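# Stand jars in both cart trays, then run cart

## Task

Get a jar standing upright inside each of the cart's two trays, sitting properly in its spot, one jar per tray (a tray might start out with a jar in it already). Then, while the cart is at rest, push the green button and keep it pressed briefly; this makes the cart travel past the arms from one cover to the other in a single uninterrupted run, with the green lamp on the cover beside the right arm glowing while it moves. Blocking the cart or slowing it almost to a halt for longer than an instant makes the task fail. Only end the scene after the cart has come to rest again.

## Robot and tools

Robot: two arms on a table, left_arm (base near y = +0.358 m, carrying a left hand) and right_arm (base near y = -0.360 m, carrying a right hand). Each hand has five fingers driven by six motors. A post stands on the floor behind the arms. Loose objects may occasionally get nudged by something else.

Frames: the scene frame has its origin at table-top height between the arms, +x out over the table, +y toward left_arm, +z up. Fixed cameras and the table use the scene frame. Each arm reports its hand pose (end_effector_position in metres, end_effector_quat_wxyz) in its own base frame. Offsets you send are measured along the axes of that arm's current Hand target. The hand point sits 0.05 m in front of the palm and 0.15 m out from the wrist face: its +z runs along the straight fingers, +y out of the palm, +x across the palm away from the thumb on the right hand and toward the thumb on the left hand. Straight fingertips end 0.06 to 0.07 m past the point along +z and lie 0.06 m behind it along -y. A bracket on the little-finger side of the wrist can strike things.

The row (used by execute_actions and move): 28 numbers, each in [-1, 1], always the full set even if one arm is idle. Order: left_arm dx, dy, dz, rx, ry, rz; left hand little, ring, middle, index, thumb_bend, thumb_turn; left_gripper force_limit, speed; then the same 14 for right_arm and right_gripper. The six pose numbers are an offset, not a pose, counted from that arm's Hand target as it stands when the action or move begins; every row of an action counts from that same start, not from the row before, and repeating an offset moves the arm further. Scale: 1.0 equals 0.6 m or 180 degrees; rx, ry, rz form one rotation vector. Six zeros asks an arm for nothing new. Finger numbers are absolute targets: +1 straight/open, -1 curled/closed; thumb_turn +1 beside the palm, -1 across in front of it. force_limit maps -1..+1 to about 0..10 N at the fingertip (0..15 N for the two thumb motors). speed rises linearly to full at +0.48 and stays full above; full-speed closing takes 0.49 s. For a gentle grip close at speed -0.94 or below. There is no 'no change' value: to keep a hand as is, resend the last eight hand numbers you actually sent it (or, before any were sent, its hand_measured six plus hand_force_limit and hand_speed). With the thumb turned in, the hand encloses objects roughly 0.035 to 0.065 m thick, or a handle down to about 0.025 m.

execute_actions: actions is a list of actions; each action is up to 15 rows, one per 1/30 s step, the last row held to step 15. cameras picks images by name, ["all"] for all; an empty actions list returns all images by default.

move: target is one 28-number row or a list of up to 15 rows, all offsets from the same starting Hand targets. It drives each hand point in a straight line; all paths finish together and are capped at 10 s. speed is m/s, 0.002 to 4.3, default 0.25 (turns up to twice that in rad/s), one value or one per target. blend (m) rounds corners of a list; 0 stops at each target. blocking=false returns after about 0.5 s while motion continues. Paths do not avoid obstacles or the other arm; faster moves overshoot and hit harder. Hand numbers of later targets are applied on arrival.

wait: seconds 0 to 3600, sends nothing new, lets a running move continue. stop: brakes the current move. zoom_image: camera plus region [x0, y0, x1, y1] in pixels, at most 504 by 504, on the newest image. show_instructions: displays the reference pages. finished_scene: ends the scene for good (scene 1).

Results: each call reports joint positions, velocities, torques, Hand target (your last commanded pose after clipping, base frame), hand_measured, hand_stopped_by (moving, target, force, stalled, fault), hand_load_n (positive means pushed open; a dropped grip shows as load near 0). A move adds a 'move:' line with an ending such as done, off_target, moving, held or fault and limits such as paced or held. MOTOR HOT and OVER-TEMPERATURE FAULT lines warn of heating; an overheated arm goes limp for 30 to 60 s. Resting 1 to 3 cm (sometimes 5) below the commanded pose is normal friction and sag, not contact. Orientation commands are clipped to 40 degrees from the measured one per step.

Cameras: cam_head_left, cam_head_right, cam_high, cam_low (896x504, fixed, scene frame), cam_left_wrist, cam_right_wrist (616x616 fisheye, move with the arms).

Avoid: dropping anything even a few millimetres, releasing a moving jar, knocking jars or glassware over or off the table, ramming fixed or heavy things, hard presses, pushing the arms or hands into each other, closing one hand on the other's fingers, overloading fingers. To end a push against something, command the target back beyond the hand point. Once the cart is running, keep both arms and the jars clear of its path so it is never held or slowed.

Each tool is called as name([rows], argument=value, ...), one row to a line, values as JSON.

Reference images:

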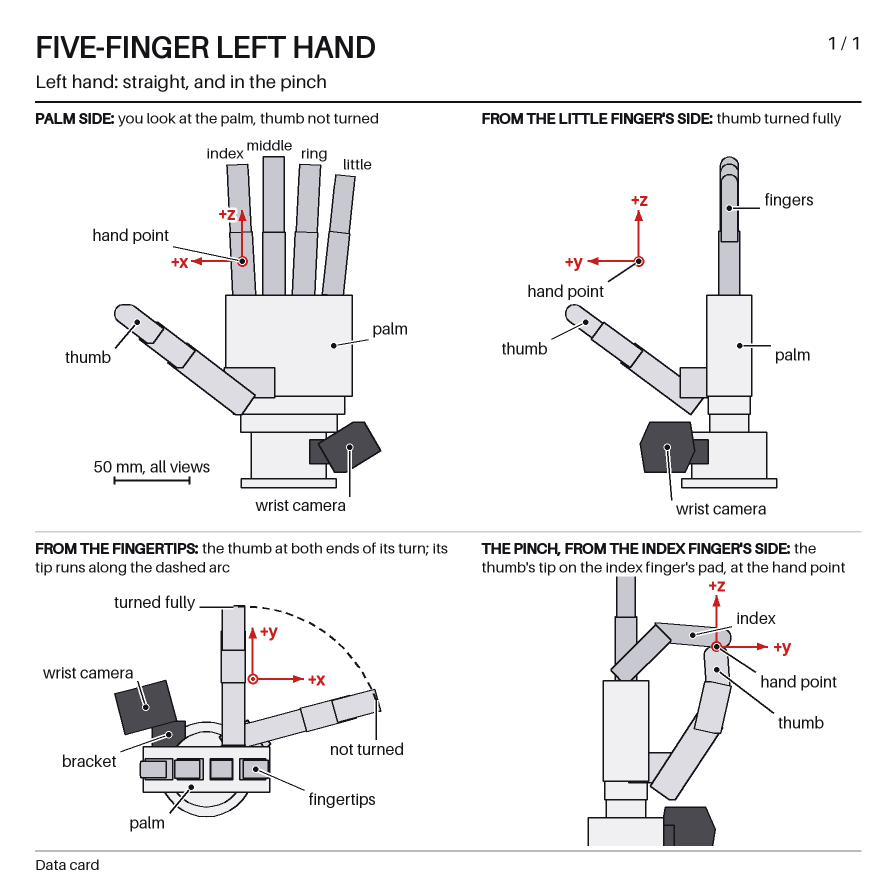

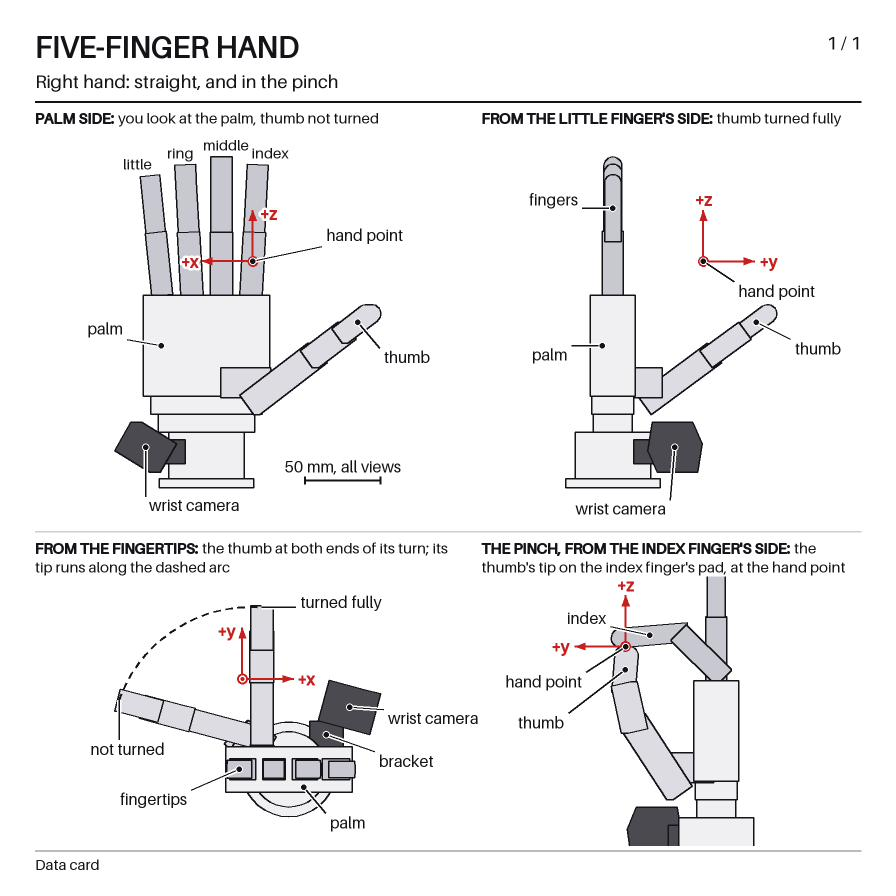

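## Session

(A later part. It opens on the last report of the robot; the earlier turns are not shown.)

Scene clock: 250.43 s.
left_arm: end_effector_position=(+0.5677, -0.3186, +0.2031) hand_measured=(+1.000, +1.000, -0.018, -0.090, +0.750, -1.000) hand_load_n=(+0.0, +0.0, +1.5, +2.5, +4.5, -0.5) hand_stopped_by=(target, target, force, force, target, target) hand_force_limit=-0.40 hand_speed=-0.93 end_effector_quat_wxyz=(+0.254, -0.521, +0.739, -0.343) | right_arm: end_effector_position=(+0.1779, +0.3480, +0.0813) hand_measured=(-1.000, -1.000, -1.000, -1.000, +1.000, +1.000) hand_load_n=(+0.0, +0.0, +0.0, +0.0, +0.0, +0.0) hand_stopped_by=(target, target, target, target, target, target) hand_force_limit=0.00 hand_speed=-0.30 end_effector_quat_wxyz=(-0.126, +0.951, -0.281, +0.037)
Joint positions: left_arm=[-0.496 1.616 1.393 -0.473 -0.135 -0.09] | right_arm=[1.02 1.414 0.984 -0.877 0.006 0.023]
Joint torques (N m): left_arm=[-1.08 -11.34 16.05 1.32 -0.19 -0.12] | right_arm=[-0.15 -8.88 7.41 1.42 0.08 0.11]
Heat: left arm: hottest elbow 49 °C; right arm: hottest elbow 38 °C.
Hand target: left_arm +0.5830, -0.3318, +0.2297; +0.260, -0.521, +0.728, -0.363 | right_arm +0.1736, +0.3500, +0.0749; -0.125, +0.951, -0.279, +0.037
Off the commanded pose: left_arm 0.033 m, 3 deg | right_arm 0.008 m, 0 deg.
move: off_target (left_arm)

execute_actions([
  [[0,0,0,0,0,0,1,1,-0.3,-0.3,0.75,-1,-0.4,-0.93,0,0.0015,0.0056,0,0,0,-1,-1,-1,-1,1,1,0,-0.3],[0,0,0,0,0,0,1,1,-0.3,-0.3,0.75,-1,-0.4,-0.93,0,0.003,0.0112,0,0,0,-1,-1,-1,-1,1,1,0,-0.3],[0,0,0,0,0,0,1,1,-0.3,-0.3,0.75,-1,-0.4,-0.93,0,0.0045,0.0169,0,0,0,-1,-1,-1,-1,1,1,0,-0.3],[0,0,0,0,0,0,1,1,-0.3,-0.3,0.75,-1,-0.4,-0.93,0,0.006,0.0225,0,0,0,-1,-1,-1,-1,1,1,0,-0.3],[0,0,0,0,0,0,1,1,-0.3,-0.3,0.75,-1,-0.4,-0.93,0,0.0076,0.0281,0,0,0,-1,-1,-1,-1,1,1,0,-0.3],[0,0,0,0,0,0,1,1,-0.3,-0.3,0.75,-1,-0.4,-0.93,0,0.0091,0.0337,0,0,0,-1,-1,-1,-1,1,1,0,-0.3],[0,0,0,0,0,0,1,1,-0.3,-0.3,0.75,-1,-0.4,-0.93,0,0.0106,0.0393,0,0,0,-1,-1,-1,-1,1,1,0,-0.3],[0,0,0,0,0,0,1,1,-0.3,-0.3,0.75,-1,-0.4,-0.93,0,0.0121,0.045,0,0,0,-1,-1,-1,-1,1,1,0,-0.3],[0,0,0,0,0,0,1,1,-0.3,-0.3,0.75,-1,-0.4,-0.93,0,0.0136,0.0506,0,0,0,-1,-1,-1,-1,1,1,0,-0.3],[0,0,0,0,0,0,1,1,-0.3,-0.3,0.75,-1,-0.4,-0.93,0,0.0151,0.0562,0,0,0,-1,-1,-1,-1,1,1,0,-0.3]],
  [[0,0,0,0,0,0,1,1,-0.3,-0.3,0.75,-1,-0.4,-0.93,0,0,0,0,0,0,-1,-1,-1,-1,1,1,0,-0.3]],
  [[0,0,0,0,0,0,1,1,-0.3,-0.3,0.75,-1,-0.4,-0.93,0,0,0,0,0,0,-1,-1,-1,-1,1,1,0,-0.3]],
  [[0,0,0,0,0,0,1,1,-0.3,-0.3,0.75,-1,-0.4,-0.93,0,0,0,0,0,0,-1,-1,-1,-1,1,1,0,-0.3]],
  [[0,0,0,0,0,0,1,1,-0.3,-0.3,0.75,-1,-0.4,-0.93,0,0,0,0,0,0,-1,-1,-1,-1,1,1,0,-0.3]],
  [[0,0,0,0,0,0,1,1,-0.3,-0.3,0.75,-1,-0.4,-0.93,0,0,0,0,0,0,-1,-1,-1,-1,1,1,0,-0.3]],
  [[0,0,0,0,0,0,1,1,-0.3,-0.3,0.75,-1,-0.4,-0.93,0,0,0,0,0,0,-1,-1,-1,-1,1,1,0,-0.3]],
  [[0,0,0,0,0,0,1,1,-0.3,-0.3,0.75,-1,-0.4,-0.93,0,0,0,0,0,0,-1,-1,-1,-1,1,1,0,-0.3]],
  [[0,0,0,0,0,0,1,1,-0.3,-0.3,0.75,-1,-0.4,-0.93,0,0,0,0,0,0,-1,-1,-1,-1,1,1,0,-0.3]],
  [[0,0,0,0,0,0,1,1,-0.3,-0.3,0.75,-1,-0.4,-0.93,0,0,0,0,0,0,-1,-1,-1,-1,1,1,0,-0.3]],
  [[0,0,0,0,0,0,1,1,-0.3,-0.3,0.75,-1,-0.4,-0.93,0,0,0,0,0,0,-1,-1,-1,-1,1,1,0,-0.3]],
  [[0,0,0,0,0,0,1,1,-0.3,-0.3,0.75,-1,-0.4,-0.93,0,0,0,0,0,0,-1,-1,-1,-1,1,1,0,-0.3]],
  [[0,0,0,0,0,0,1,1,-0.3,-0.3,0.75,-1,-0.4,-0.93,0,0,0,0,0,0,-1,-1,-1,-1,1,1,0,-0.3]],
  [[0,0,0,0,0,0,1,1,-0.3,-0.3,0.75,-1,-0.4,-0.93,0,0,0,0,0,0,-1,-1,-1,-1,1,1,0,-0.3]],
  [[-0.0002,0.0002,0.0001,0,0,0,1,1,-0.3,-0.3,0.75,-1,-0.4,-0.93,0,0,0,0,0,0,-1,-1,-1,-1,1,1,0,-0.3],[-0.0007,0.001,0.0004,0,0,0,1,1,-0.3,-0.3,0.75,-1,-0.4,-0.93,0,0,0,0,0,0,-1,-1,-1,-1,1,1,0,-0.3],[-0.0016,0.0022,0.0008,0,0,0,1,1,-0.3,-0.3,0.75,-1,-0.4,-0.93,0,0,0,0,0,0,-1,-1,-1,-1,1,1,0,-0.3],[-0.0028,0.0039,0.0015,0,0,0,1,1,-0.3,-0.3,0.75,-1,-0.4,-0.93,0,0,0,0,0,0,-1,-1,-1,-1,1,1,0,-0.3],[-0.0044,0.0061,0.0023,0,0,0,1,1,-0.3,-0.3,0.75,-1,-0.4,-0.93,0,0,0,0,0,0,-1,-1,-1,-1,1,1,0,-0.3],[-0.0064,0.0088,0.0033,0,0,0,1,1,-0.3,-0.3,0.75,-1,-0.4,-0.93,0,0,0,0,0,0,-1,-1,-1,-1,1,1,0,-0.3],[-0.0086,0.0119,0.0044,0,0,0,1,1,-0.3,-0.3,0.75,-1,-0.4,-0.93,0,0,0,0,0,0,-1,-1,-1,-1,1,1,0,-0.3],[-0.0113,0.0155,0.0057,0,0,0,1,1,-0.3,-0.3,0.75,-1,-0.4,-0.93,0,0,0,0,0,0,-1,-1,-1,-1,1,1,0,-0.3],[-0.0143,0.0195,0.0071,0,0,0,1,1,-0.3,-0.3,0.75,-1,-0.4,-0.93,0,0,0,0,0,0,-1,-1,-1,-1,1,1,0,-0.3],[-0.0176,0.0239,0.0087,0,0,0,1,1,-0.3,-0.3,0.75,-1,-0.4,-0.93,0,0,0,0,0,0,-1,-1,-1,-1,1,1,0,-0.3],[-0.0213,0.0287,0.0103,0,0,0,1,1,-0.3,-0.3,0.75,-1,-0.4,-0.93,0,0,0,0,0,0,-1,-1,-1,-1,1,1,0,-0.3],[-0.0254,0.0339,0.0121,0,0,0,1,1,-0.3,-0.3,0.75,-1,-0.4,-0.93,0,0,0,0,0,0,-1,-1,-1,-1,1,1,0,-0.3],[-0.0296,0.0394,0.014,0,0,0,1,1,-0.3,-0.3,0.75,-1,-0.4,-0.93,0,0,0,0,0,0,-1,-1,-1,-1,1,1,0,-0.3],[-0.0338,0.0452,0.0161,0,0,0,1,1,-0.3,-0.3,0.75,-1,-0.4,-0.93,0,0,0,0,0,0,-1,-1,-1,-1,1,1,0,-0.3],[-0.0381,0.0512,0.0184,0,0,0,1,1,-0.3,-0.3,0.75,-1,-0.4,-0.93,0,0,0,0,0,0,-1,-1,-1,-1,1,1,0,-0.3]],
  [[-0.0042,0.0062,0.0024,0,0,0,1,1,-0.3,-0.3,0.75,-1,-0.4,-0.93,0,0,0,0,0,0,-1,-1,-1,-1,1,1,0,-0.3],[-0.0085,0.0126,0.005,0,0,0,1,1,-0.3,-0.3,0.75,-1,-0.4,-0.93,0,0,0,0,0,0,-1,-1,-1,-1,1,1,0,-0.3],[-0.0127,0.0191,0.0077,0,0,0,1,1,-0.3,-0.3,0.75,-1,-0.4,-0.93,0,0,0,0,0,0,-1,-1,-1,-1,1,1,0,-0.3],[-0.0169,0.0257,0.0104,0,0,0,1,1,-0.3,-0.3,0.75,-1,-0.4,-0.93,0,0,0,0,0,0,-1,-1,-1,-1,1,1,0,-0.3],[-0.0212,0.0325,0.0133,0,0,0,1,1,-0.3,-0.3,0.75,-1,-0.4,-0.93,0,0,0,0,0,0,-1,-1,-1,-1,1,1,0,-0.3],[-0.0254,0.0393,0.0162,0,0,0,1,1,-0.3,-0.3,0.75,-1,-0.4,-0.93,0,0,0,0,0,0,-1,-1,-1,-1,1,1,0,-0.3],[-0.0296,0.0462,0.0191,0,0,0,1,1,-0.3,-0.3,0.75,-1,-0.4,-0.93,0,0,0,0,0,0,-1,-1,-1,-1,1,1,0,-0.3],[-0.0338,0.053,0.022,0,0,0,1,1,-0.3,-0.3,0.75,-1,-0.4,-0.93,0,0,0,0,0,0,-1,-1,-1,-1,1,1,0,-0.3],[-0.0381,0.0599,0.0249,0,0,0,1,1,-0.3,-0.3,0.75,-1,-0.4,-0.93,0,0,0,0,0,0,-1,-1,-1,-1,1,1,0,-0.3],[-0.0423,0.0667,0.0278,0,0,0,1,1,-0.3,-0.3,0.75,-1,-0.4,-0.93,0,0,0,0,0,0,-1,-1,-1,-1,1,1,0,-0.3],[-0.0465,0.0734,0.0307,0,0,0,1,1,-0.3,-0.3,0.75,-1,-0.4,-0.93,0,0,0,0,0,0,-1,-1,-1,-1,1,1,0,-0.3],[-0.0508,0.0801,0.0334,0,0,0,1,1,-0.3,-0.3,0.75,-1,-0.4,-0.93,0,0,0,0,0,0,-1,-1,-1,-1,1,1,0,-0.3],[-0.055,0.0866,0.0361,0,0,0,1,1,-0.3,-0.3,0.75,-1,-0.4,-0.93,0,0,0,0,0,0,-1,-1,-1,-1,1,1,0,-0.3],[-0.0592,0.093,0.0387,0,0,0,1,1,-0.3,-0.3,0.75,-1,-0.4,-0.93,0,0,0,0,0,0,-1,-1,-1,-1,1,1,0,-0.3],[-0.0635,0.0992,0.0411,0,0,0,1,1,-0.3,-0.3,0.75,-1,-0.4,-0.93,0,0,0,0,0,0,-1,-1,-1,-1,1,1,0,-0.3]],
  [[-0.0042,0.006,0.0023,0,0,0,1,1,-0.3,-0.3,0.75,-1,-0.4,-0.93,0,0,0,0,0,0,-1,-1,-1,-1,1,1,0,-0.3],[-0.0085,0.0118,0.0044,0,0,0,1,1,-0.3,-0.3,0.75,-1,-0.4,-0.93,0,0,0,0,0,0,-1,-1,-1,-1,1,1,0,-0.3],[-0.0127,0.0173,0.0063,0,0,0,1,1,-0.3,-0.3,0.75,-1,-0.4,-0.93,0,0,0,0,0,0,-1,-1,-1,-1,1,1,0,-0.3],[-0.0169,0.0225,0.008,0,0,0,1,1,-0.3,-0.3,0.75,-1,-0.4,-0.93,0,0,0,0,0,0,-1,-1,-1,-1,1,1,0,-0.3],[-0.0212,0.0275,0.0095,0,0,0,1,1,-0.3,-0.3,0.75,-1,-0.4,-0.93,0,0,0,0,0,0,-1,-1,-1,-1,1,1,0,-0.3],[-0.0254,0.0321,0.0107,0,0,0,1,1,-0.3,-0.3,0.75,-1,-0.4,-0.93,0,0,0,0,0,0,-1,-1,-1,-1,1,1,0,-0.3],[-0.0296,0.0364,0.0117,0,0,0,1,1,-0.3,-0.3,0.75,-1,-0.4,-0.93,0,0,0,0,0,0,-1,-1,-1,-1,1,1,0,-0.3],[-0.0338,0.0404,0.0125,0,0,0,1,1,-0.3,-0.3,0.75,-1,-0.4,-0.93,0,0,0,0,0,0,-1,-1,-1,-1,1,1,0,-0.3],[-0.0381,0.044,0.013,0,0,0,1,1,-0.3,-0.3,0.75,-1,-0.4,-0.93,0,0,0,0,0,0,-1,-1,-1,-1,1,1,0,-0.3],[-0.0423,0.0473,0.0132,0,0,0,1,1,-0.3,-0.3,0.75,-1,-0.4,-0.93,0,0,0,0,0,0,-1,-1,-1,-1,1,1,0,-0.3],[-0.0465,0.0502,0.0131,0,0,0,1,1,-0.3,-0.3,0.75,-1,-0.4,-0.93,0,0,0,0,0,0,-1,-1,-1,-1,1,1,0,-0.3],[-0.0508,0.0526,0.0127,0,0,0,1,1,-0.3,-0.3,0.75,-1,-0.4,-0.93,0,0,0,0,0,0,-1,-1,-1,-1,1,1,0,-0.3],[-0.055,0.0547,0.0121,0,0,0,1,1,-0.3,-0.3,0.75,-1,-0.4,-0.93,0,0,0,0,0,0,-1,-1,-1,-1,1,1,0,-0.3],[-0.0592,0.0564,0.0111,0,0,0,1,1,-0.3,-0.3,0.75,-1,-0.4,-0.93,0,0,0,0,0,0,-1,-1,-1,-1,1,1,0,-0.3],[-0.0635,0.0577,0.0098,0,0,0,1,1,-0.3,-0.3,0.75,-1,-0.4,-0.93,0,0,0,0,0,0,-1,-1,-1,-1,1,1,0,-0.3]],
  [[-0.0042,0.0011,-0.0014,0,0,0,1,1,-0.3,-0.3,0.75,-1,-0.4,-0.93,0,0,0,0,0,0,-1,-1,-1,-1,1,1,0,-0.3],[-0.0085,0.0022,-0.0029,0,0,0,1,1,-0.3,-0.3,0.75,-1,-0.4,-0.93,0,0,0,0,0,0,-1,-1,-1,-1,1,1,0,-0.3],[-0.0127,0.0032,-0.0043,0,0,0,1,1,-0.3,-0.3,0.75,-1,-0.4,-0.93,0,0,0,0,0,0,-1,-1,-1,-1,1,1,0,-0.3],[-0.0169,0.0043,-0.0057,0,0,0,1,1,-0.3,-0.3,0.75,-1,-0.4,-0.93,0,0,0,0,0,0,-1,-1,-1,-1,1,1,0,-0.3],[-0.0212,0.0054,-0.0072,0,0,0,1,1,-0.3,-0.3,0.75,-1,-0.4,-0.93,0,0,0,0,0,0,-1,-1,-1,-1,1,1,0,-0.3],[-0.0254,0.0065,-0.0086,0,0,0,1,1,-0.3,-0.3,0.75,-1,-0.4,-0.93,0,0,0,0,0,0,-1,-1,-1,-1,1,1,0,-0.3],[-0.0296,0.0075,-0.01,0,0,0,1,1,-0.3,-0.3,0.75,-1,-0.4,-0.93,0,0,0,0,0,0,-1,-1,-1,-1,1,1,0,-0.3],[-0.0338,0.0086,-0.0114,0,0,0,1,1,-0.3,-0.3,0.75,-1,-0.4,-0.93,0,0,0,0,0,0,-1,-1,-1,-1,1,1,0,-0.3],[-0.0381,0.0097,-0.0129,0,0,0,1,1,-0.3,-0.3,0.75,-1,-0.4,-0.93,0,0,0,0,0,0,-1,-1,-1,-1,1,1,0,-0.3],[-0.0423,0.0108,-0.0143,0,0,0,1,1,-0.3,-0.3,0.75,-1,-0.4,-0.93,0,0,0,0,0,0,-1,-1,-1,-1,1,1,0,-0.3],[-0.0465,0.0119,-0.0157,0,0,0,1,1,-0.3,-0.3,0.75,-1,-0.4,-0.93,0,0,0,0,0,0,-1,-1,-1,-1,1,1,0,-0.3],[-0.0508,0.0129,-0.0172,0,0,0,1,1,-0.3,-0.3,0.75,-1,-0.4,-0.93,0,0,0,0,0,0,-1,-1,-1,-1,1,1,0,-0.3],[-0.055,0.014,-0.0186,0,0,0,1,1,-0.3,-0.3,0.75,-1,-0.4,-0.93,0,0,0,0,0,0,-1,-1,-1,-1,1,1,0,-0.3],[-0.0592,0.0151,-0.02,0,0,0,1,1,-0.3,-0.3,0.75,-1,-0.4,-0.93,0,0,0,0,0,0,-1,-1,-1,-1,1,1,0,-0.3],[-0.0635,0.0162,-0.0215,0,0,0,1,1,-0.3,-0.3,0.75,-1,-0.4,-0.93,0,0,0,0,0,0,-1,-1,-1,-1,1,1,0,-0.3]],
  [[-0.0042,0.0011,-0.0014,0,0,0,1,1,0.5,0.5,1,-1,-0.4,0,0,0,0,0,0,0,-1,-1,-1,-1,1,1,0,-0.3],[-0.0085,0.0022,-0.0029,0,0,0,1,1,0.5,0.5,1,-1,-0.4,0,0,0,0,0,0,0,-1,-1,-1,-1,1,1,0,-0.3],[-0.0127,0.0032,-0.0043,0,0,0,1,1,0.5,0.5,1,-1,-0.4,0,0,0,0,0,0,0,-1,-1,-1,-1,1,1,0,-0.3],[-0.0169,0.0043,-0.0057,0,0,0,1,1,0.5,0.5,1,-1,-0.4,0,0,0,0,0,0,0,-1,-1,-1,-1,1,1,0,-0.3],[-0.0212,0.0054,-0.0072,0,0,0,1,1,0.5,0.5,1,-1,-0.4,0,0,0,0,0,0,0,-1,-1,-1,-1,1,1,0,-0.3],[-0.0254,0.0065,-0.0086,0,0,0,1,1,0.5,0.5,1,-1,-0.4,0,0,0,0,0,0,0,-1,-1,-1,-1,1,1,0,-0.3],[-0.0296,0.0075,-0.01,0,0,0,1,1,0.5,0.5,1,-1,-0.4,0,0,0,0,0,0,0,-1,-1,-1,-1,1,1,0,-0.3],[-0.0338,0.0086,-0.0114,0,0,0,1,1,0.5,0.5,1,-1,-0.4,0,0,0,0,0,0,0,-1,-1,-1,-1,1,1,0,-0.3],[-0.0381,0.0097,-0.0129,0,0,0,1,1,0.5,0.5,1,-1,-0.4,0,0,0,0,0,0,0,-1,-1,-1,-1,1,1,0,-0.3],[-0.0423,0.0108,-0.0143,0,0,0,1,1,0.5,0.5,1,-1,-0.4,0,0,0,0,0,0,0,-1,-1,-1,-1,1,1,0,-0.3],[-0.0465,0.0119,-0.0157,0,0,0,1,1,0.5,0.5,1,-1,-0.4,0,0,0,0,0,0,0,-1,-1,-1,-1,1,1,0,-0.3],[-0.0508,0.0129,-0.0172,0,0,0,1,1,0.5,0.5,1,-1,-0.4,0,0,0,0,0,0,0,-1,-1,-1,-1,1,1,0,-0.3],[-0.055,0.014,-0.0186,0,0,0,1,1,0.5,0.5,1,-1,-0.4,0,0,0,0,0,0,0,-1,-1,-1,-1,1,1,0,-0.3],[-0.0592,0.0151,-0.02,0,0,0,1,1,0.5,0.5,1,-1,-0.4,0,0,0,0,0,0,0,-1,-1,-1,-1,1,1,0,-0.3],[-0.0635,0.0162,-0.0215,0,0,0,1,1,0.5,0.5,1,-1,-0.4,0,0,0,0,0,0,0,-1,-1,-1,-1,1,1,0,-0.3]],
  [[-0.0042,0.0007,-0.0017,0,0,0,1,1,0.5,0.5,1,-1,-0.4,0,0,0,0,0,0,0,-1,-1,-1,-1,1,1,0,-0.3],[-0.0085,0.0005,-0.0042,0,0,0,1,1,0.5,0.5,1,-1,-0.4,0,0,0,0,0,0,0,-1,-1,-1,-1,1,1,0,-0.3],[-0.0127,-0.0007,-0.0072,0,0,0,1,1,0.5,0.5,1,-1,-0.4,0,0,0,0,0,0,0,-1,-1,-1,-1,1,1,0,-0.3],[-0.0169,-0.0026,-0.0109,0,0,0,1,1,0.5,0.5,1,-1,-0.4,0,0,0,0,0,0,0,-1,-1,-1,-1,1,1,0,-0.3],[-0.0212,-0.0052,-0.0152,0,0,0,1,1,0.5,0.5,1,-1,-0.4,0,0,0,0,0,0,0,-1,-1,-1,-1,1,1,0,-0.3],[-0.0254,-0.0088,-0.0201,0,0,0,1,1,0.5,0.5,1,-1,-0.4,0,0,0,0,0,0,0,-1,-1,-1,-1,1,1,0,-0.3],[-0.0296,-0.013,-0.0254,0,0,0,1,1,0.5,0.5,1,-1,-0.4,0,0,0,0,0,0,0,-1,-1,-1,-1,1,1,0,-0.3],[-0.0338,-0.0179,-0.0314,0,0,0,1,1,0.5,0.5,1,-1,-0.4,0,0,0,0,0,0,0,-1,-1,-1,-1,1,1,0,-0.3],[-0.0381,-0.0232,-0.0377,0,0,0,1,1,0.5,0.5,1,-1,-0.4,0,0,0,0,0,0,0,-1,-1,-1,-1,1,1,0,-0.3],[-0.0423,-0.0291,-0.0444,0,0,0,1,1,0.5,0.5,1,-1,-0.4,0,0,0,0,0,0,0,-1,-1,-1,-1,1,1,0,-0.3],[-0.0465,-0.0355,-0.0514,0,0,0,1,1,0.5,0.5,1,-1,-0.4,0,0,0,0,0,0,0,-1,-1,-1,-1,1,1,0,-0.3],[-0.0508,-0.0423,-0.0588,0,0,0,1,1,0.5,0.5,1,-1,-0.4,0,0,0,0,0,0,0,-1,-1,-1,-1,1,1,0,-0.3],[-0.055,-0.0492,-0.0662,0,0,0,1,1,0.5,0.5,1,-1,-0.4,0,0,0,0,0,0,0,-1,-1,-1,-1,1,1,0,-0.3],[-0.0592,-0.0564,-0.0739,0,0,0,1,1,0.5,0.5,1,-1,-0.4,0,0,0,0,0,0,0,-1,-1,-1,-1,1,1,0,-0.3],[-0.0635,-0.0637,-0.0817,0,0,0,1,1,0.5,0.5,1,-1,-0.4,0,0,0,0,0,0,0,-1,-1,-1,-1,1,1,0,-0.3]],
  [[-0.0041,-0.0074,-0.0077,0,0,0,1,1,0.5,0.5,1,-1,-0.4,0,0,0,0,0,0,0,-1,-1,-1,-1,1,1,0,-0.3],[-0.0079,-0.0146,-0.0152,0,0,0,1,1,0.5,0.5,1,-1,-0.4,0,0,0,0,0,0,0,-1,-1,-1,-1,1,1,0,-0.3],[-0.0114,-0.0217,-0.0225,0,0,0,1,1,0.5,0.5,1,-1,-0.4,0,0,0,0,0,0,0,-1,-1,-1,-1,1,1,0,-0.3],[-0.0147,-0.0288,-0.0295,0,0,0,1,1,0.5,0.5,1,-1,-0.4,0,0,0,0,0,0,0,-1,-1,-1,-1,1,1,0,-0.3],[-0.0176,-0.0354,-0.0361,0,0,0,1,1,0.5,0.5,1,-1,-0.4,0,0,0,0,0,0,0,-1,-1,-1,-1,1,1,0,-0.3],[-0.0203,-0.0418,-0.0423,0,0,0,1,1,0.5,0.5,1,-1,-0.4,0,0,0,0,0,0,0,-1,-1,-1,-1,1,1,0,-0.3],[-0.0227,-0.0476,-0.0479,0,0,0,1,1,0.5,0.5,1,-1,-0.4,0,0,0,0,0,0,0,-1,-1,-1,-1,1,1,0,-0.3],[-0.0248,-0.0531,-0.0531,0,0,0,1,1,0.5,0.5,1,-1,-0.4,0,0,0,0,0,0,0,-1,-1,-1,-1,1,1,0,-0.3],[-0.0267,-0.0578,-0.0576,0,0,0,1,1,0.5,0.5,1,-1,-0.4,0,0,0,0,0,0,0,-1,-1,-1,-1,1,1,0,-0.3],[-0.0282,-0.062,-0.0617,0,0,0,1,1,0.5,0.5,1,-1,-0.4,0,0,0,0,0,0,0,-1,-1,-1,-1,1,1,0,-0.3],[-0.0295,-0.0654,-0.065,0,0,0,1,1,0.5,0.5,1,-1,-0.4,0,0,0,0,0,0,0,-1,-1,-1,-1,1,1,0,-0.3],[-0.0305,-0.0682,-0.0676,0,0,0,1,1,0.5,0.5,1,-1,-0.4,0,0,0,0,0,0,0,-1,-1,-1,-1,1,1,0,-0.3],[-0.0312,-0.0702,-0.0694,0,0,0,1,1,0.5,0.5,1,-1,-0.4,0,0,0,0,0,0,0,-1,-1,-1,-1,1,1,0,-0.3],[-0.0316,-0.0715,-0.0706,0,0,0,1,1,0.5,0.5,1,-1,-0.4,0,0,0,0,0,0,0,-1,-1,-1,-1,1,1,0,-0.3],[-0.0317,-0.0718,-0.0709,0,0,0,1,1,0.5,0.5,1,-1,-0.4,0,0,0,0,0,0,0,-1,-1,-1,-1,1,1,0,-0.3]],
], cameras=["cam_high","cam_low","cam_left_wrist","cam_head_right"])

Scene clock: 292.73 s.
left_arm: end_effector_position=(+0.5503, -0.0827, +0.2014) hand_measured=(+1.000, +1.000, +0.500, +0.500, +1.000, -1.000) hand_load_n=(+0.0, +0.0, +0.0, +0.0, +0.0, +0.0) hand_stopped_by=(target, target, target, target, target, target) hand_force_limit=-0.40 hand_speed=0.00 end_effector_quat_wxyz=(+0.245, -0.531, +0.730, -0.354) | right_arm: end_effector_position=(+0.1815, +0.3537, +0.0617) hand_measured=(-1.000, -1.000, -1.000, -1.000, +1.000, +1.000) hand_load_n=(+0.0, +0.0, +0.0, -1.0, +0.0, +0.0) hand_stopped_by=(target, target, target, target, target, target) hand_force_limit=0.00 hand_speed=-0.30 end_effector_quat_wxyz=(-0.142, +0.948, -0.280, +0.042)
Joint positions: left_arm=[-0.031 1.409 1.151 -0.444 0.236 0.171] | right_arm=[1.02 1.434 0.946 -0.786 0.006 0.023]
Joint torques (N m): left_arm=[-0.03 -8.7 14.72 1.18 0.22 0.19] | right_arm=[-0.26 -7.24 5.91 1.72 0.09 0.11]
Heat: left arm: hottest elbow 51 °C; right arm: hottest elbow 36 °C.
Hand target: left_arm +0.5647, -0.0801, +0.2251; +0.260, -0.521, +0.728, -0.363 | right_arm +0.1736, +0.3501, +0.0401; -0.125, +0.951, -0.279, +0.037
Off the commanded pose: left_arm 0.028 m, 2 deg | right_arm 0.023 m, 2 deg.
Step readings (end_effector_position of left_arm | right_arm):
0: (+0.5677, -0.3186, +0.2031) | (+0.1779, +0.3480, +0.0813)
1: (+0.5677, -0.3186, +0.2031) | (+0.1779, +0.3480, +0.0813)
2: (+0.5677, -0.3186, +0.2031) | (+0.1781, +0.3483, +0.0814)
4: (+0.5677, -0.3186, +0.2031) | (+0.1788, +0.3493, +0.0799)
8: (+0.5677, -0.3186, +0.2031) | (+0.1788, +0.3495, +0.0701)
15: (+0.5677, -0.3186, +0.2031) | (+0.1807, +0.3525, +0.0616)
16: (+0.5677, -0.3186, +0.2031) | (+0.1809, +0.3528, +0.0616)
17: (+0.5677, -0.3186, +0.2031) | (+0.1811, +0.3531, +0.0616)
19: (+0.5677, -0.3186, +0.2031) | (+0.1813, +0.3534, +0.0616)
23: (+0.5677, -0.3186, +0.2031) | (+0.1814, +0.3537, +0.0617)
30: (+0.5677, -0.3186, +0.2031) | (+0.1815, +0.3537, +0.0617)
31: (+0.5677, -0.3186, +0.2031) | (+0.1815, +0.3537, +0.0617)
32: (+0.5677, -0.3186, +0.2031) | (+0.1815, +0.3537, +0.0617)
34: (+0.5677, -0.3186, +0.2031) | (+0.1815, +0.3537, +0.0617)
38: (+0.5677, -0.3186, +0.2031) | (+0.1815, +0.3537, +0.0617)
45: (+0.5677, -0.3186, +0.2031) | (+0.1815, +0.3537, +0.0617)
46: (+0.5677, -0.3186, +0.2031) | (+0.1815, +0.3537, +0.0617)
47: (+0.5677, -0.3186, +0.2031) | (+0.1815, +0.3537, +0.0617)
49: (+0.5677, -0.3186, +0.2031) | (+0.1815, +0.3537, +0.0617)
53: (+0.5677, -0.3186, +0.2031) | (+0.1815, +0.3537, +0.0617)
60: (+0.5677, -0.3186, +0.2031) | (+0.1815, +0.3537, +0.0617)
61: (+0.5677, -0.3186, +0.2031) | (+0.1815, +0.3537, +0.0617)
62: (+0.5677, -0.3186, +0.2031) | (+0.1815, +0.3537, +0.0617)
64: (+0.5677, -0.3186, +0.2031) | (+0.1815, +0.3537, +0.0617)
68: (+0.5677, -0.3186, +0.2031) | (+0.1815, +0.3537, +0.0617)
75: (+0.5677, -0.3186, +0.2031) | (+0.1815, +0.3537, +0.0617)
76: (+0.5677, -0.3186, +0.2031) | (+0.1815, +0.3537, +0.0617)
77: (+0.5677, -0.3186, +0.2031) | (+0.1815, +0.3537, +0.0617)
79: (+0.5677, -0.3186, +0.2031) | (+0.1815, +0.3537, +0.0617)
83: (+0.5677, -0.3186, +0.2031) | (+0.1815, +0.3537, +0.0617)
90: (+0.5677, -0.3186, +0.2031) | (+0.1815, +0.3537, +0.0617)
91: (+0.5677, -0.3186, +0.2031) | (+0.1815, +0.3537, +0.0617)
92: (+0.5677, -0.3186, +0.2031) | (+0.1815, +0.3537, +0.0617)
94: (+0.5677, -0.3186, +0.2031) | (+0.1815, +0.3537, +0.0617)
98: (+0.5677, -0.3186, +0.2031) | (+0.1815, +0.3537, +0.0617)
105: (+0.5677, -0.3186, +0.2031) | (+0.1815, +0.3537, +0.0617)
106: (+0.5677, -0.3186, +0.2031) | (+0.1815, +0.3537, +0.0617)
107: (+0.5677, -0.3186, +0.2031) | (+0.1815, +0.3537, +0.0617)
109: (+0.5677, -0.3186, +0.2031) | (+0.1815, +0.3537, +0.0617)
113: (+0.5677, -0.3186, +0.2031) | (+0.1815, +0.3537, +0.0617)
120: (+0.5677, -0.3186, +0.2031) | (+0.1815, +0.3537, +0.0617)
121: (+0.5677, -0.3186, +0.2031) | (+0.1815, +0.3537, +0.0617)
122: (+0.5677, -0.3186, +0.2031) | (+0.1815, +0.3537, +0.0617)
124: (+0.5677, -0.3186, +0.2031) | (+0.1815, +0.3537, +0.0617)
128: (+0.5677, -0.3186, +0.2031) | (+0.1815, +0.3537, +0.0617)
135: (+0.5677, -0.3186, +0.2031) | (+0.1815, +0.3537, +0.0617)
136: (+0.5677, -0.3186, +0.2031) | (+0.1815, +0.3537, +0.0617)
137: (+0.5677, -0.3186, +0.2031) | (+0.1815, +0.3537, +0.0617)
139: (+0.5677, -0.3186, +0.2031) | (+0.1815, +0.3537, +0.0617)
143: (+0.5677, -0.3186, +0.2031) | (+0.1815, +0.3537, +0.0617)
150: (+0.5677, -0.3186, +0.2031) | (+0.1815, +0.3537, +0.0617)
151: (+0.5677, -0.3186, +0.2031) | (+0.1815, +0.3537, +0.0617)
152: (+0.5677, -0.3186, +0.2031) | (+0.1815, +0.3537, +0.0617)
154: (+0.5677, -0.3186, +0.2031) | (+0.1815, +0.3537, +0.0617)
158: (+0.5677, -0.3186, +0.2031) | (+0.1815, +0.3537, +0.0617)
165: (+0.5677, -0.3186, +0.2031) | (+0.1815, +0.3537, +0.0617)
166: (+0.5677, -0.3186, +0.2031) | (+0.1815, +0.3537, +0.0617)
167: (+0.5677, -0.3186, +0.2031) | (+0.1815, +0.3537, +0.0617)
169: (+0.5677, -0.3186, +0.2031) | (+0.1815, +0.3537, +0.0617)
173: (+0.5677, -0.3186, +0.2031) | (+0.1815, +0.3537, +0.0617)
180: (+0.5677, -0.3186, +0.2031) | (+0.1815, +0.3537, +0.0617)
181: (+0.5677, -0.3186, +0.2031) | (+0.1815, +0.3537, +0.0617)
182: (+0.5677, -0.3186, +0.2031) | (+0.1815, +0.3537, +0.0617)
184: (+0.5677, -0.3186, +0.2031) | (+0.1815, +0.3537, +0.0617)
The list stops here: 42 later lines are left out.
cam_left_wrist: T_world_to_cam=[[0.49631, -0.46559, 0.73274, -0.45673], [-0.77686, -0.61493, 0.13546, 0.34755], [0.38752, -0.63646, -0.66689, -0.02031]] pos_world=[0.50455, -0.01185, 0.27404]
Images, in order (width x height): cam_head_right 896x504, cam_high 896x504, cam_low 896x504, cam_left_wrist 616x616.

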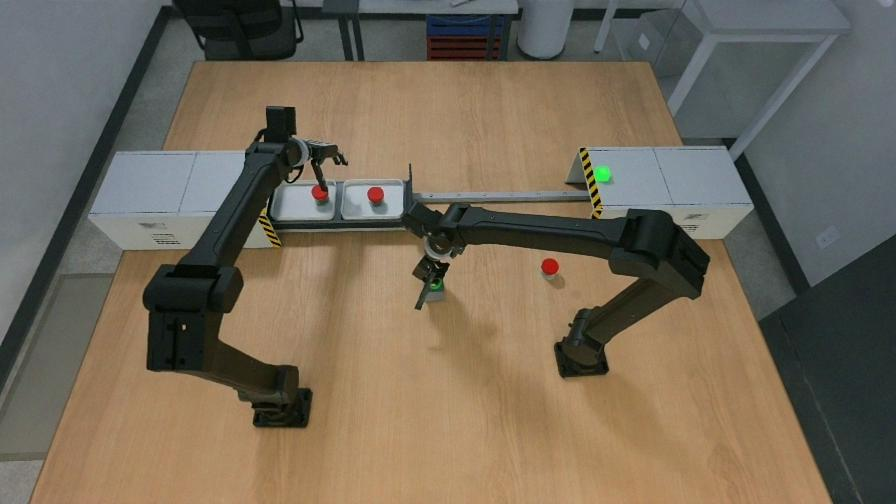

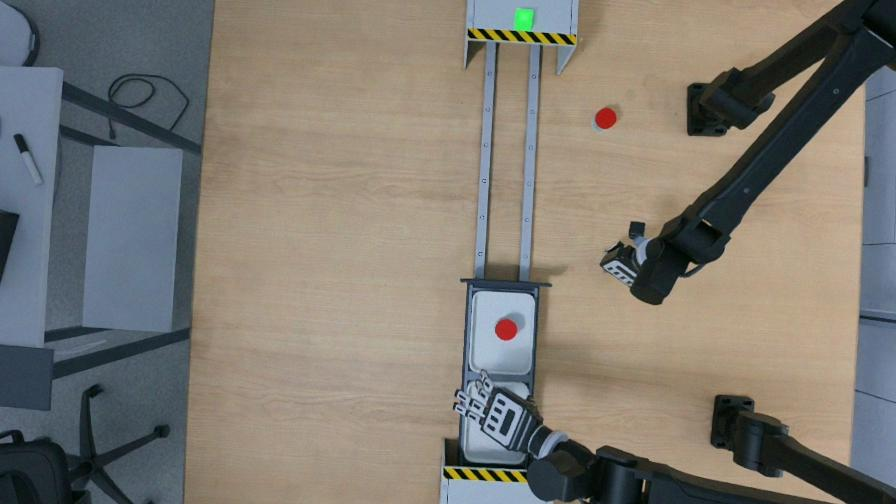

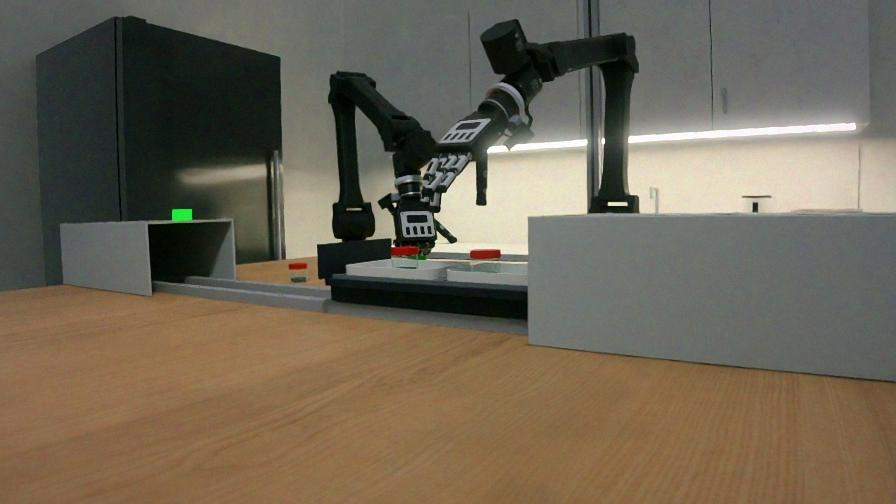

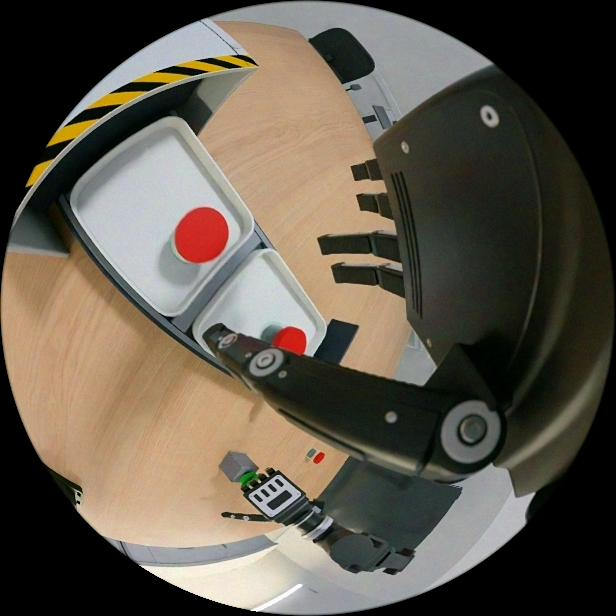

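move(target=[0,0,0,0,0,0,1,1,0.5,0.5,1,-1,-0.4,0,0,-0.0345,-0.1288,0,0,0,-1,-1,-1,-1,1,1,0,-0.3], speed=0.1, cameras=["cam_head_right","cam_low"])

wait(seconds=3, cameras=["cam_high","cam_low","cam_left_wrist","cam_head_right"])

Scene clock: 295.07 s.
left_arm: end_effector_position=(+0.5497, -0.0827, +0.2010) hand_measured=(+1.000, +1.000, +0.500, +0.500, +1.000, -1.000) hand_load_n=(+0.0, -0.5, +0.0, +0.0, +0.0, +0.0) hand_stopped_by=(target, target, target, target, target, target) hand_force_limit=-0.40 hand_speed=0.00 end_effector_quat_wxyz=(+0.244, -0.531, +0.730, -0.354) | right_arm: end_effector_position=(+0.1695, +0.3344, +0.1032) hand_measured=(-1.000, -1.000, -1.000, -1.000, +1.000, +1.000) hand_load_n=(+0.0, +0.0, +0.5, +0.0, +0.0, -0.5) hand_stopped_by=(target, target, target, target, target, target) hand_force_limit=0.00 hand_speed=-0.30 end_effector_quat_wxyz=(-0.107, +0.953, -0.282, +0.032)
Joint positions: left_arm=[-0.031 1.409 1.151 -0.447 0.236 0.173] | right_arm=[1.02 1.376 1.009 -0.979 0.006 0.024]
Joint torques (N m): left_arm=[-0.15 -8.76 15.02 1.2 0.21 0.19] | right_arm=[-0.03 -9.41 12.04 0.29 0.06 0.1]
Heat: left arm: hottest elbow 51 °C; right arm: hottest elbow 36 °C.
Hand target: left_arm +0.5647, -0.0801, +0.2251; +0.260, -0.521, +0.728, -0.363 | right_arm +0.1737, +0.3501, +0.1201; -0.125, +0.951, -0.279, +0.037
Off the commanded pose: left_arm 0.029 m, 2 deg | right_arm 0.023 m, 2 deg.
move: off_target (right_arm)

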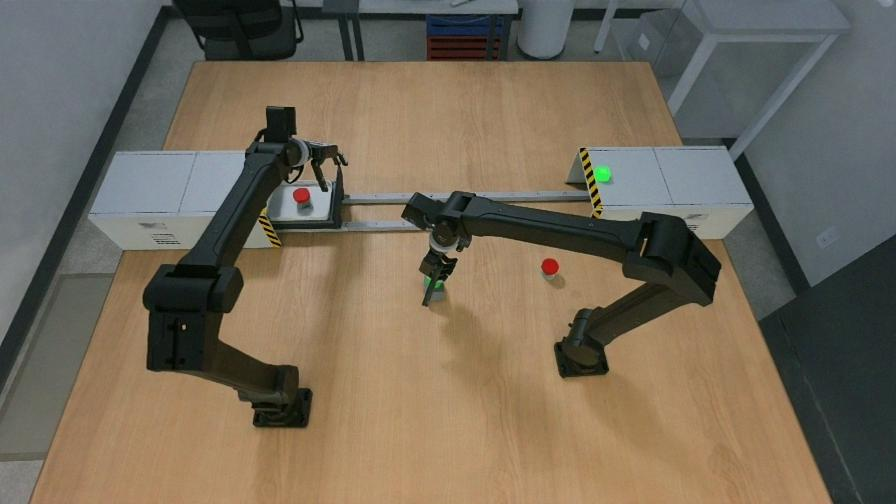

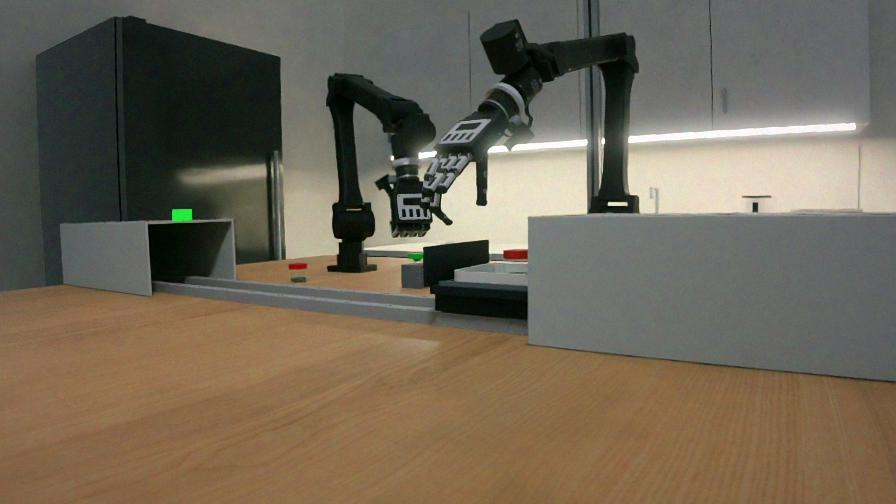

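Scene clock: 298.07 s.
left_arm: end_effector_position=(+0.5497, -0.0827, +0.2010) hand_measured=(+1.000, +1.000, +0.500, +0.500, +1.000, -1.000) hand_load_n=(-0.5, +0.0, +0.0, +0.0, -0.5, +0.0) hand_stopped_by=(target, target, target, target, target, target) hand_force_limit=-0.40 hand_speed=0.00 end_effector_quat_wxyz=(+0.244, -0.531, +0.730, -0.354) | right_arm: end_effector_position=(+0.1695, +0.3344, +0.1032) hand_measured=(-1.000, -1.000, -1.000, -1.000, +1.000, +1.000) hand_load_n=(+0.5, +0.0, +0.0, +0.5, +0.0, +0.0) hand_stopped_by=(target, target, target, target, target, target) hand_force_limit=0.00 hand_speed=-0.30 end_effector_quat_wxyz=(-0.107, +0.953, -0.282, +0.032)
Joint positions: left_arm=[-0.031 1.409 1.151 -0.447 0.236 0.173] | right_arm=[1.02 1.376 1.009 -0.979 0.006 0.024]
Joint torques (N m): left_arm=[-0.15 -8.76 15.06 1.2 0.23 0.18] | right_arm=[-0.09 -9.47 12.05 0.36 0.06 0.1]
Heat: left arm: hottest elbow 51 °C; right arm: hottest elbow 37 °C.
Hand target: left_arm +0.5647, -0.0801, +0.2251; +0.260, -0.521, +0.728, -0.363 | right_arm +0.1737, +0.3501, +0.1201; -0.125, +0.951, -0.279, +0.037
Off the commanded pose: left_arm 0.029 m, 2 deg | right_arm 0.023 m, 2 deg.
wait: 3.00 s; at rest by 0.17 s
cam_left_wrist: T_world_to_cam=[[0.49766, -0.4666, 0.73118, -0.45663], [-0.77714, -0.61425, 0.13695, 0.3471], [0.38523, -0.63638, -0.6683, -0.01885]] pos_world=[0.50425, -0.01185, 0.27375]
Images, in order (width x height): cam_head_right 896x504, cam_high 896x504, cam_low 896x504, cam_left_wrist 616x616.

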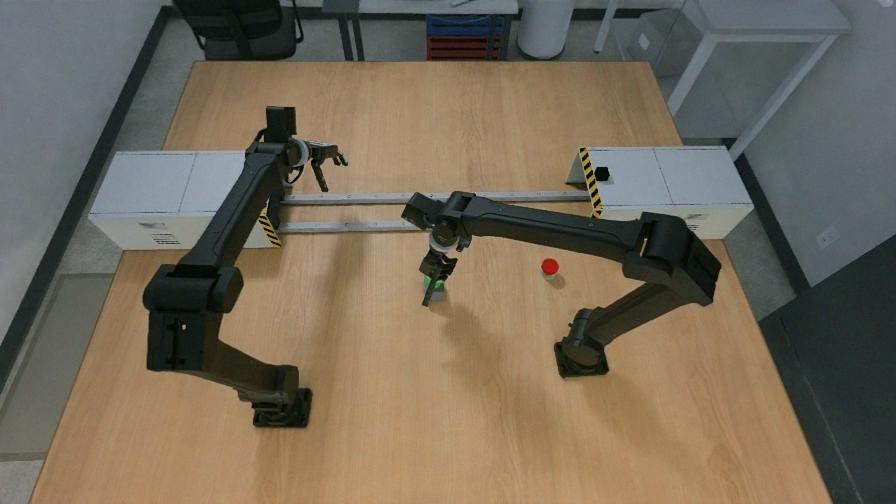

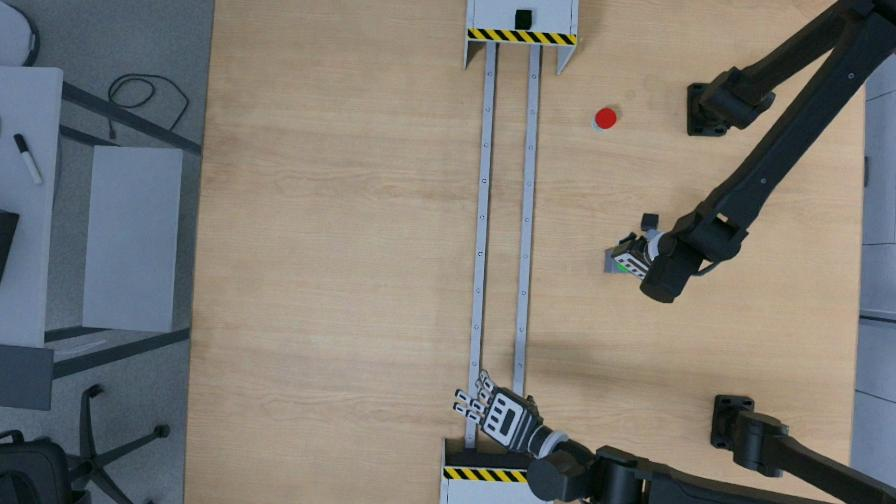

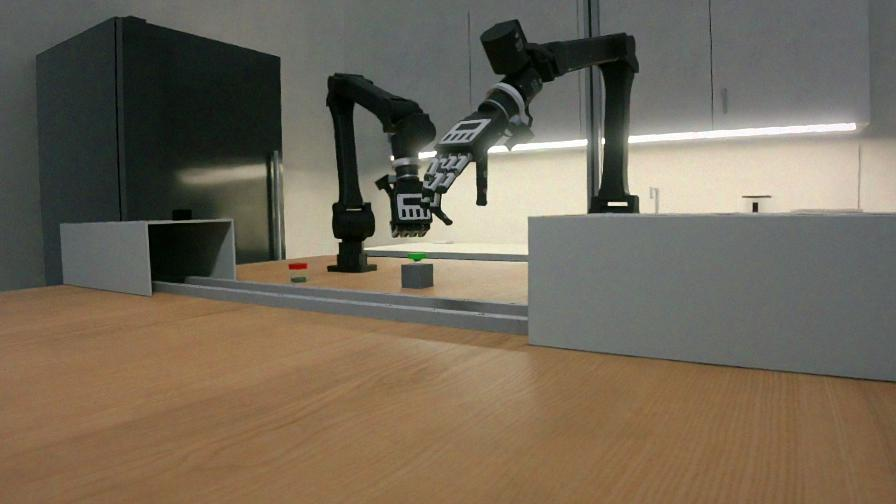

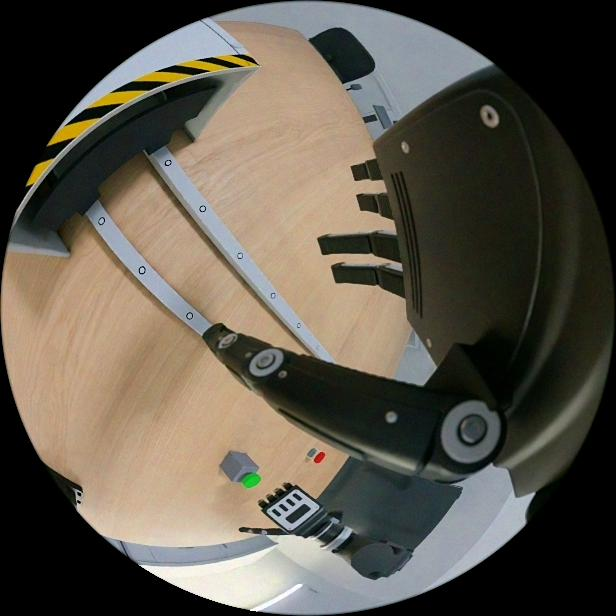

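The light is off and the cart has stopped in the left cover. The last clear view before it went in showed a jar standing in each tray.

finished_scene(scene=1)

The scene is finished: the task was done.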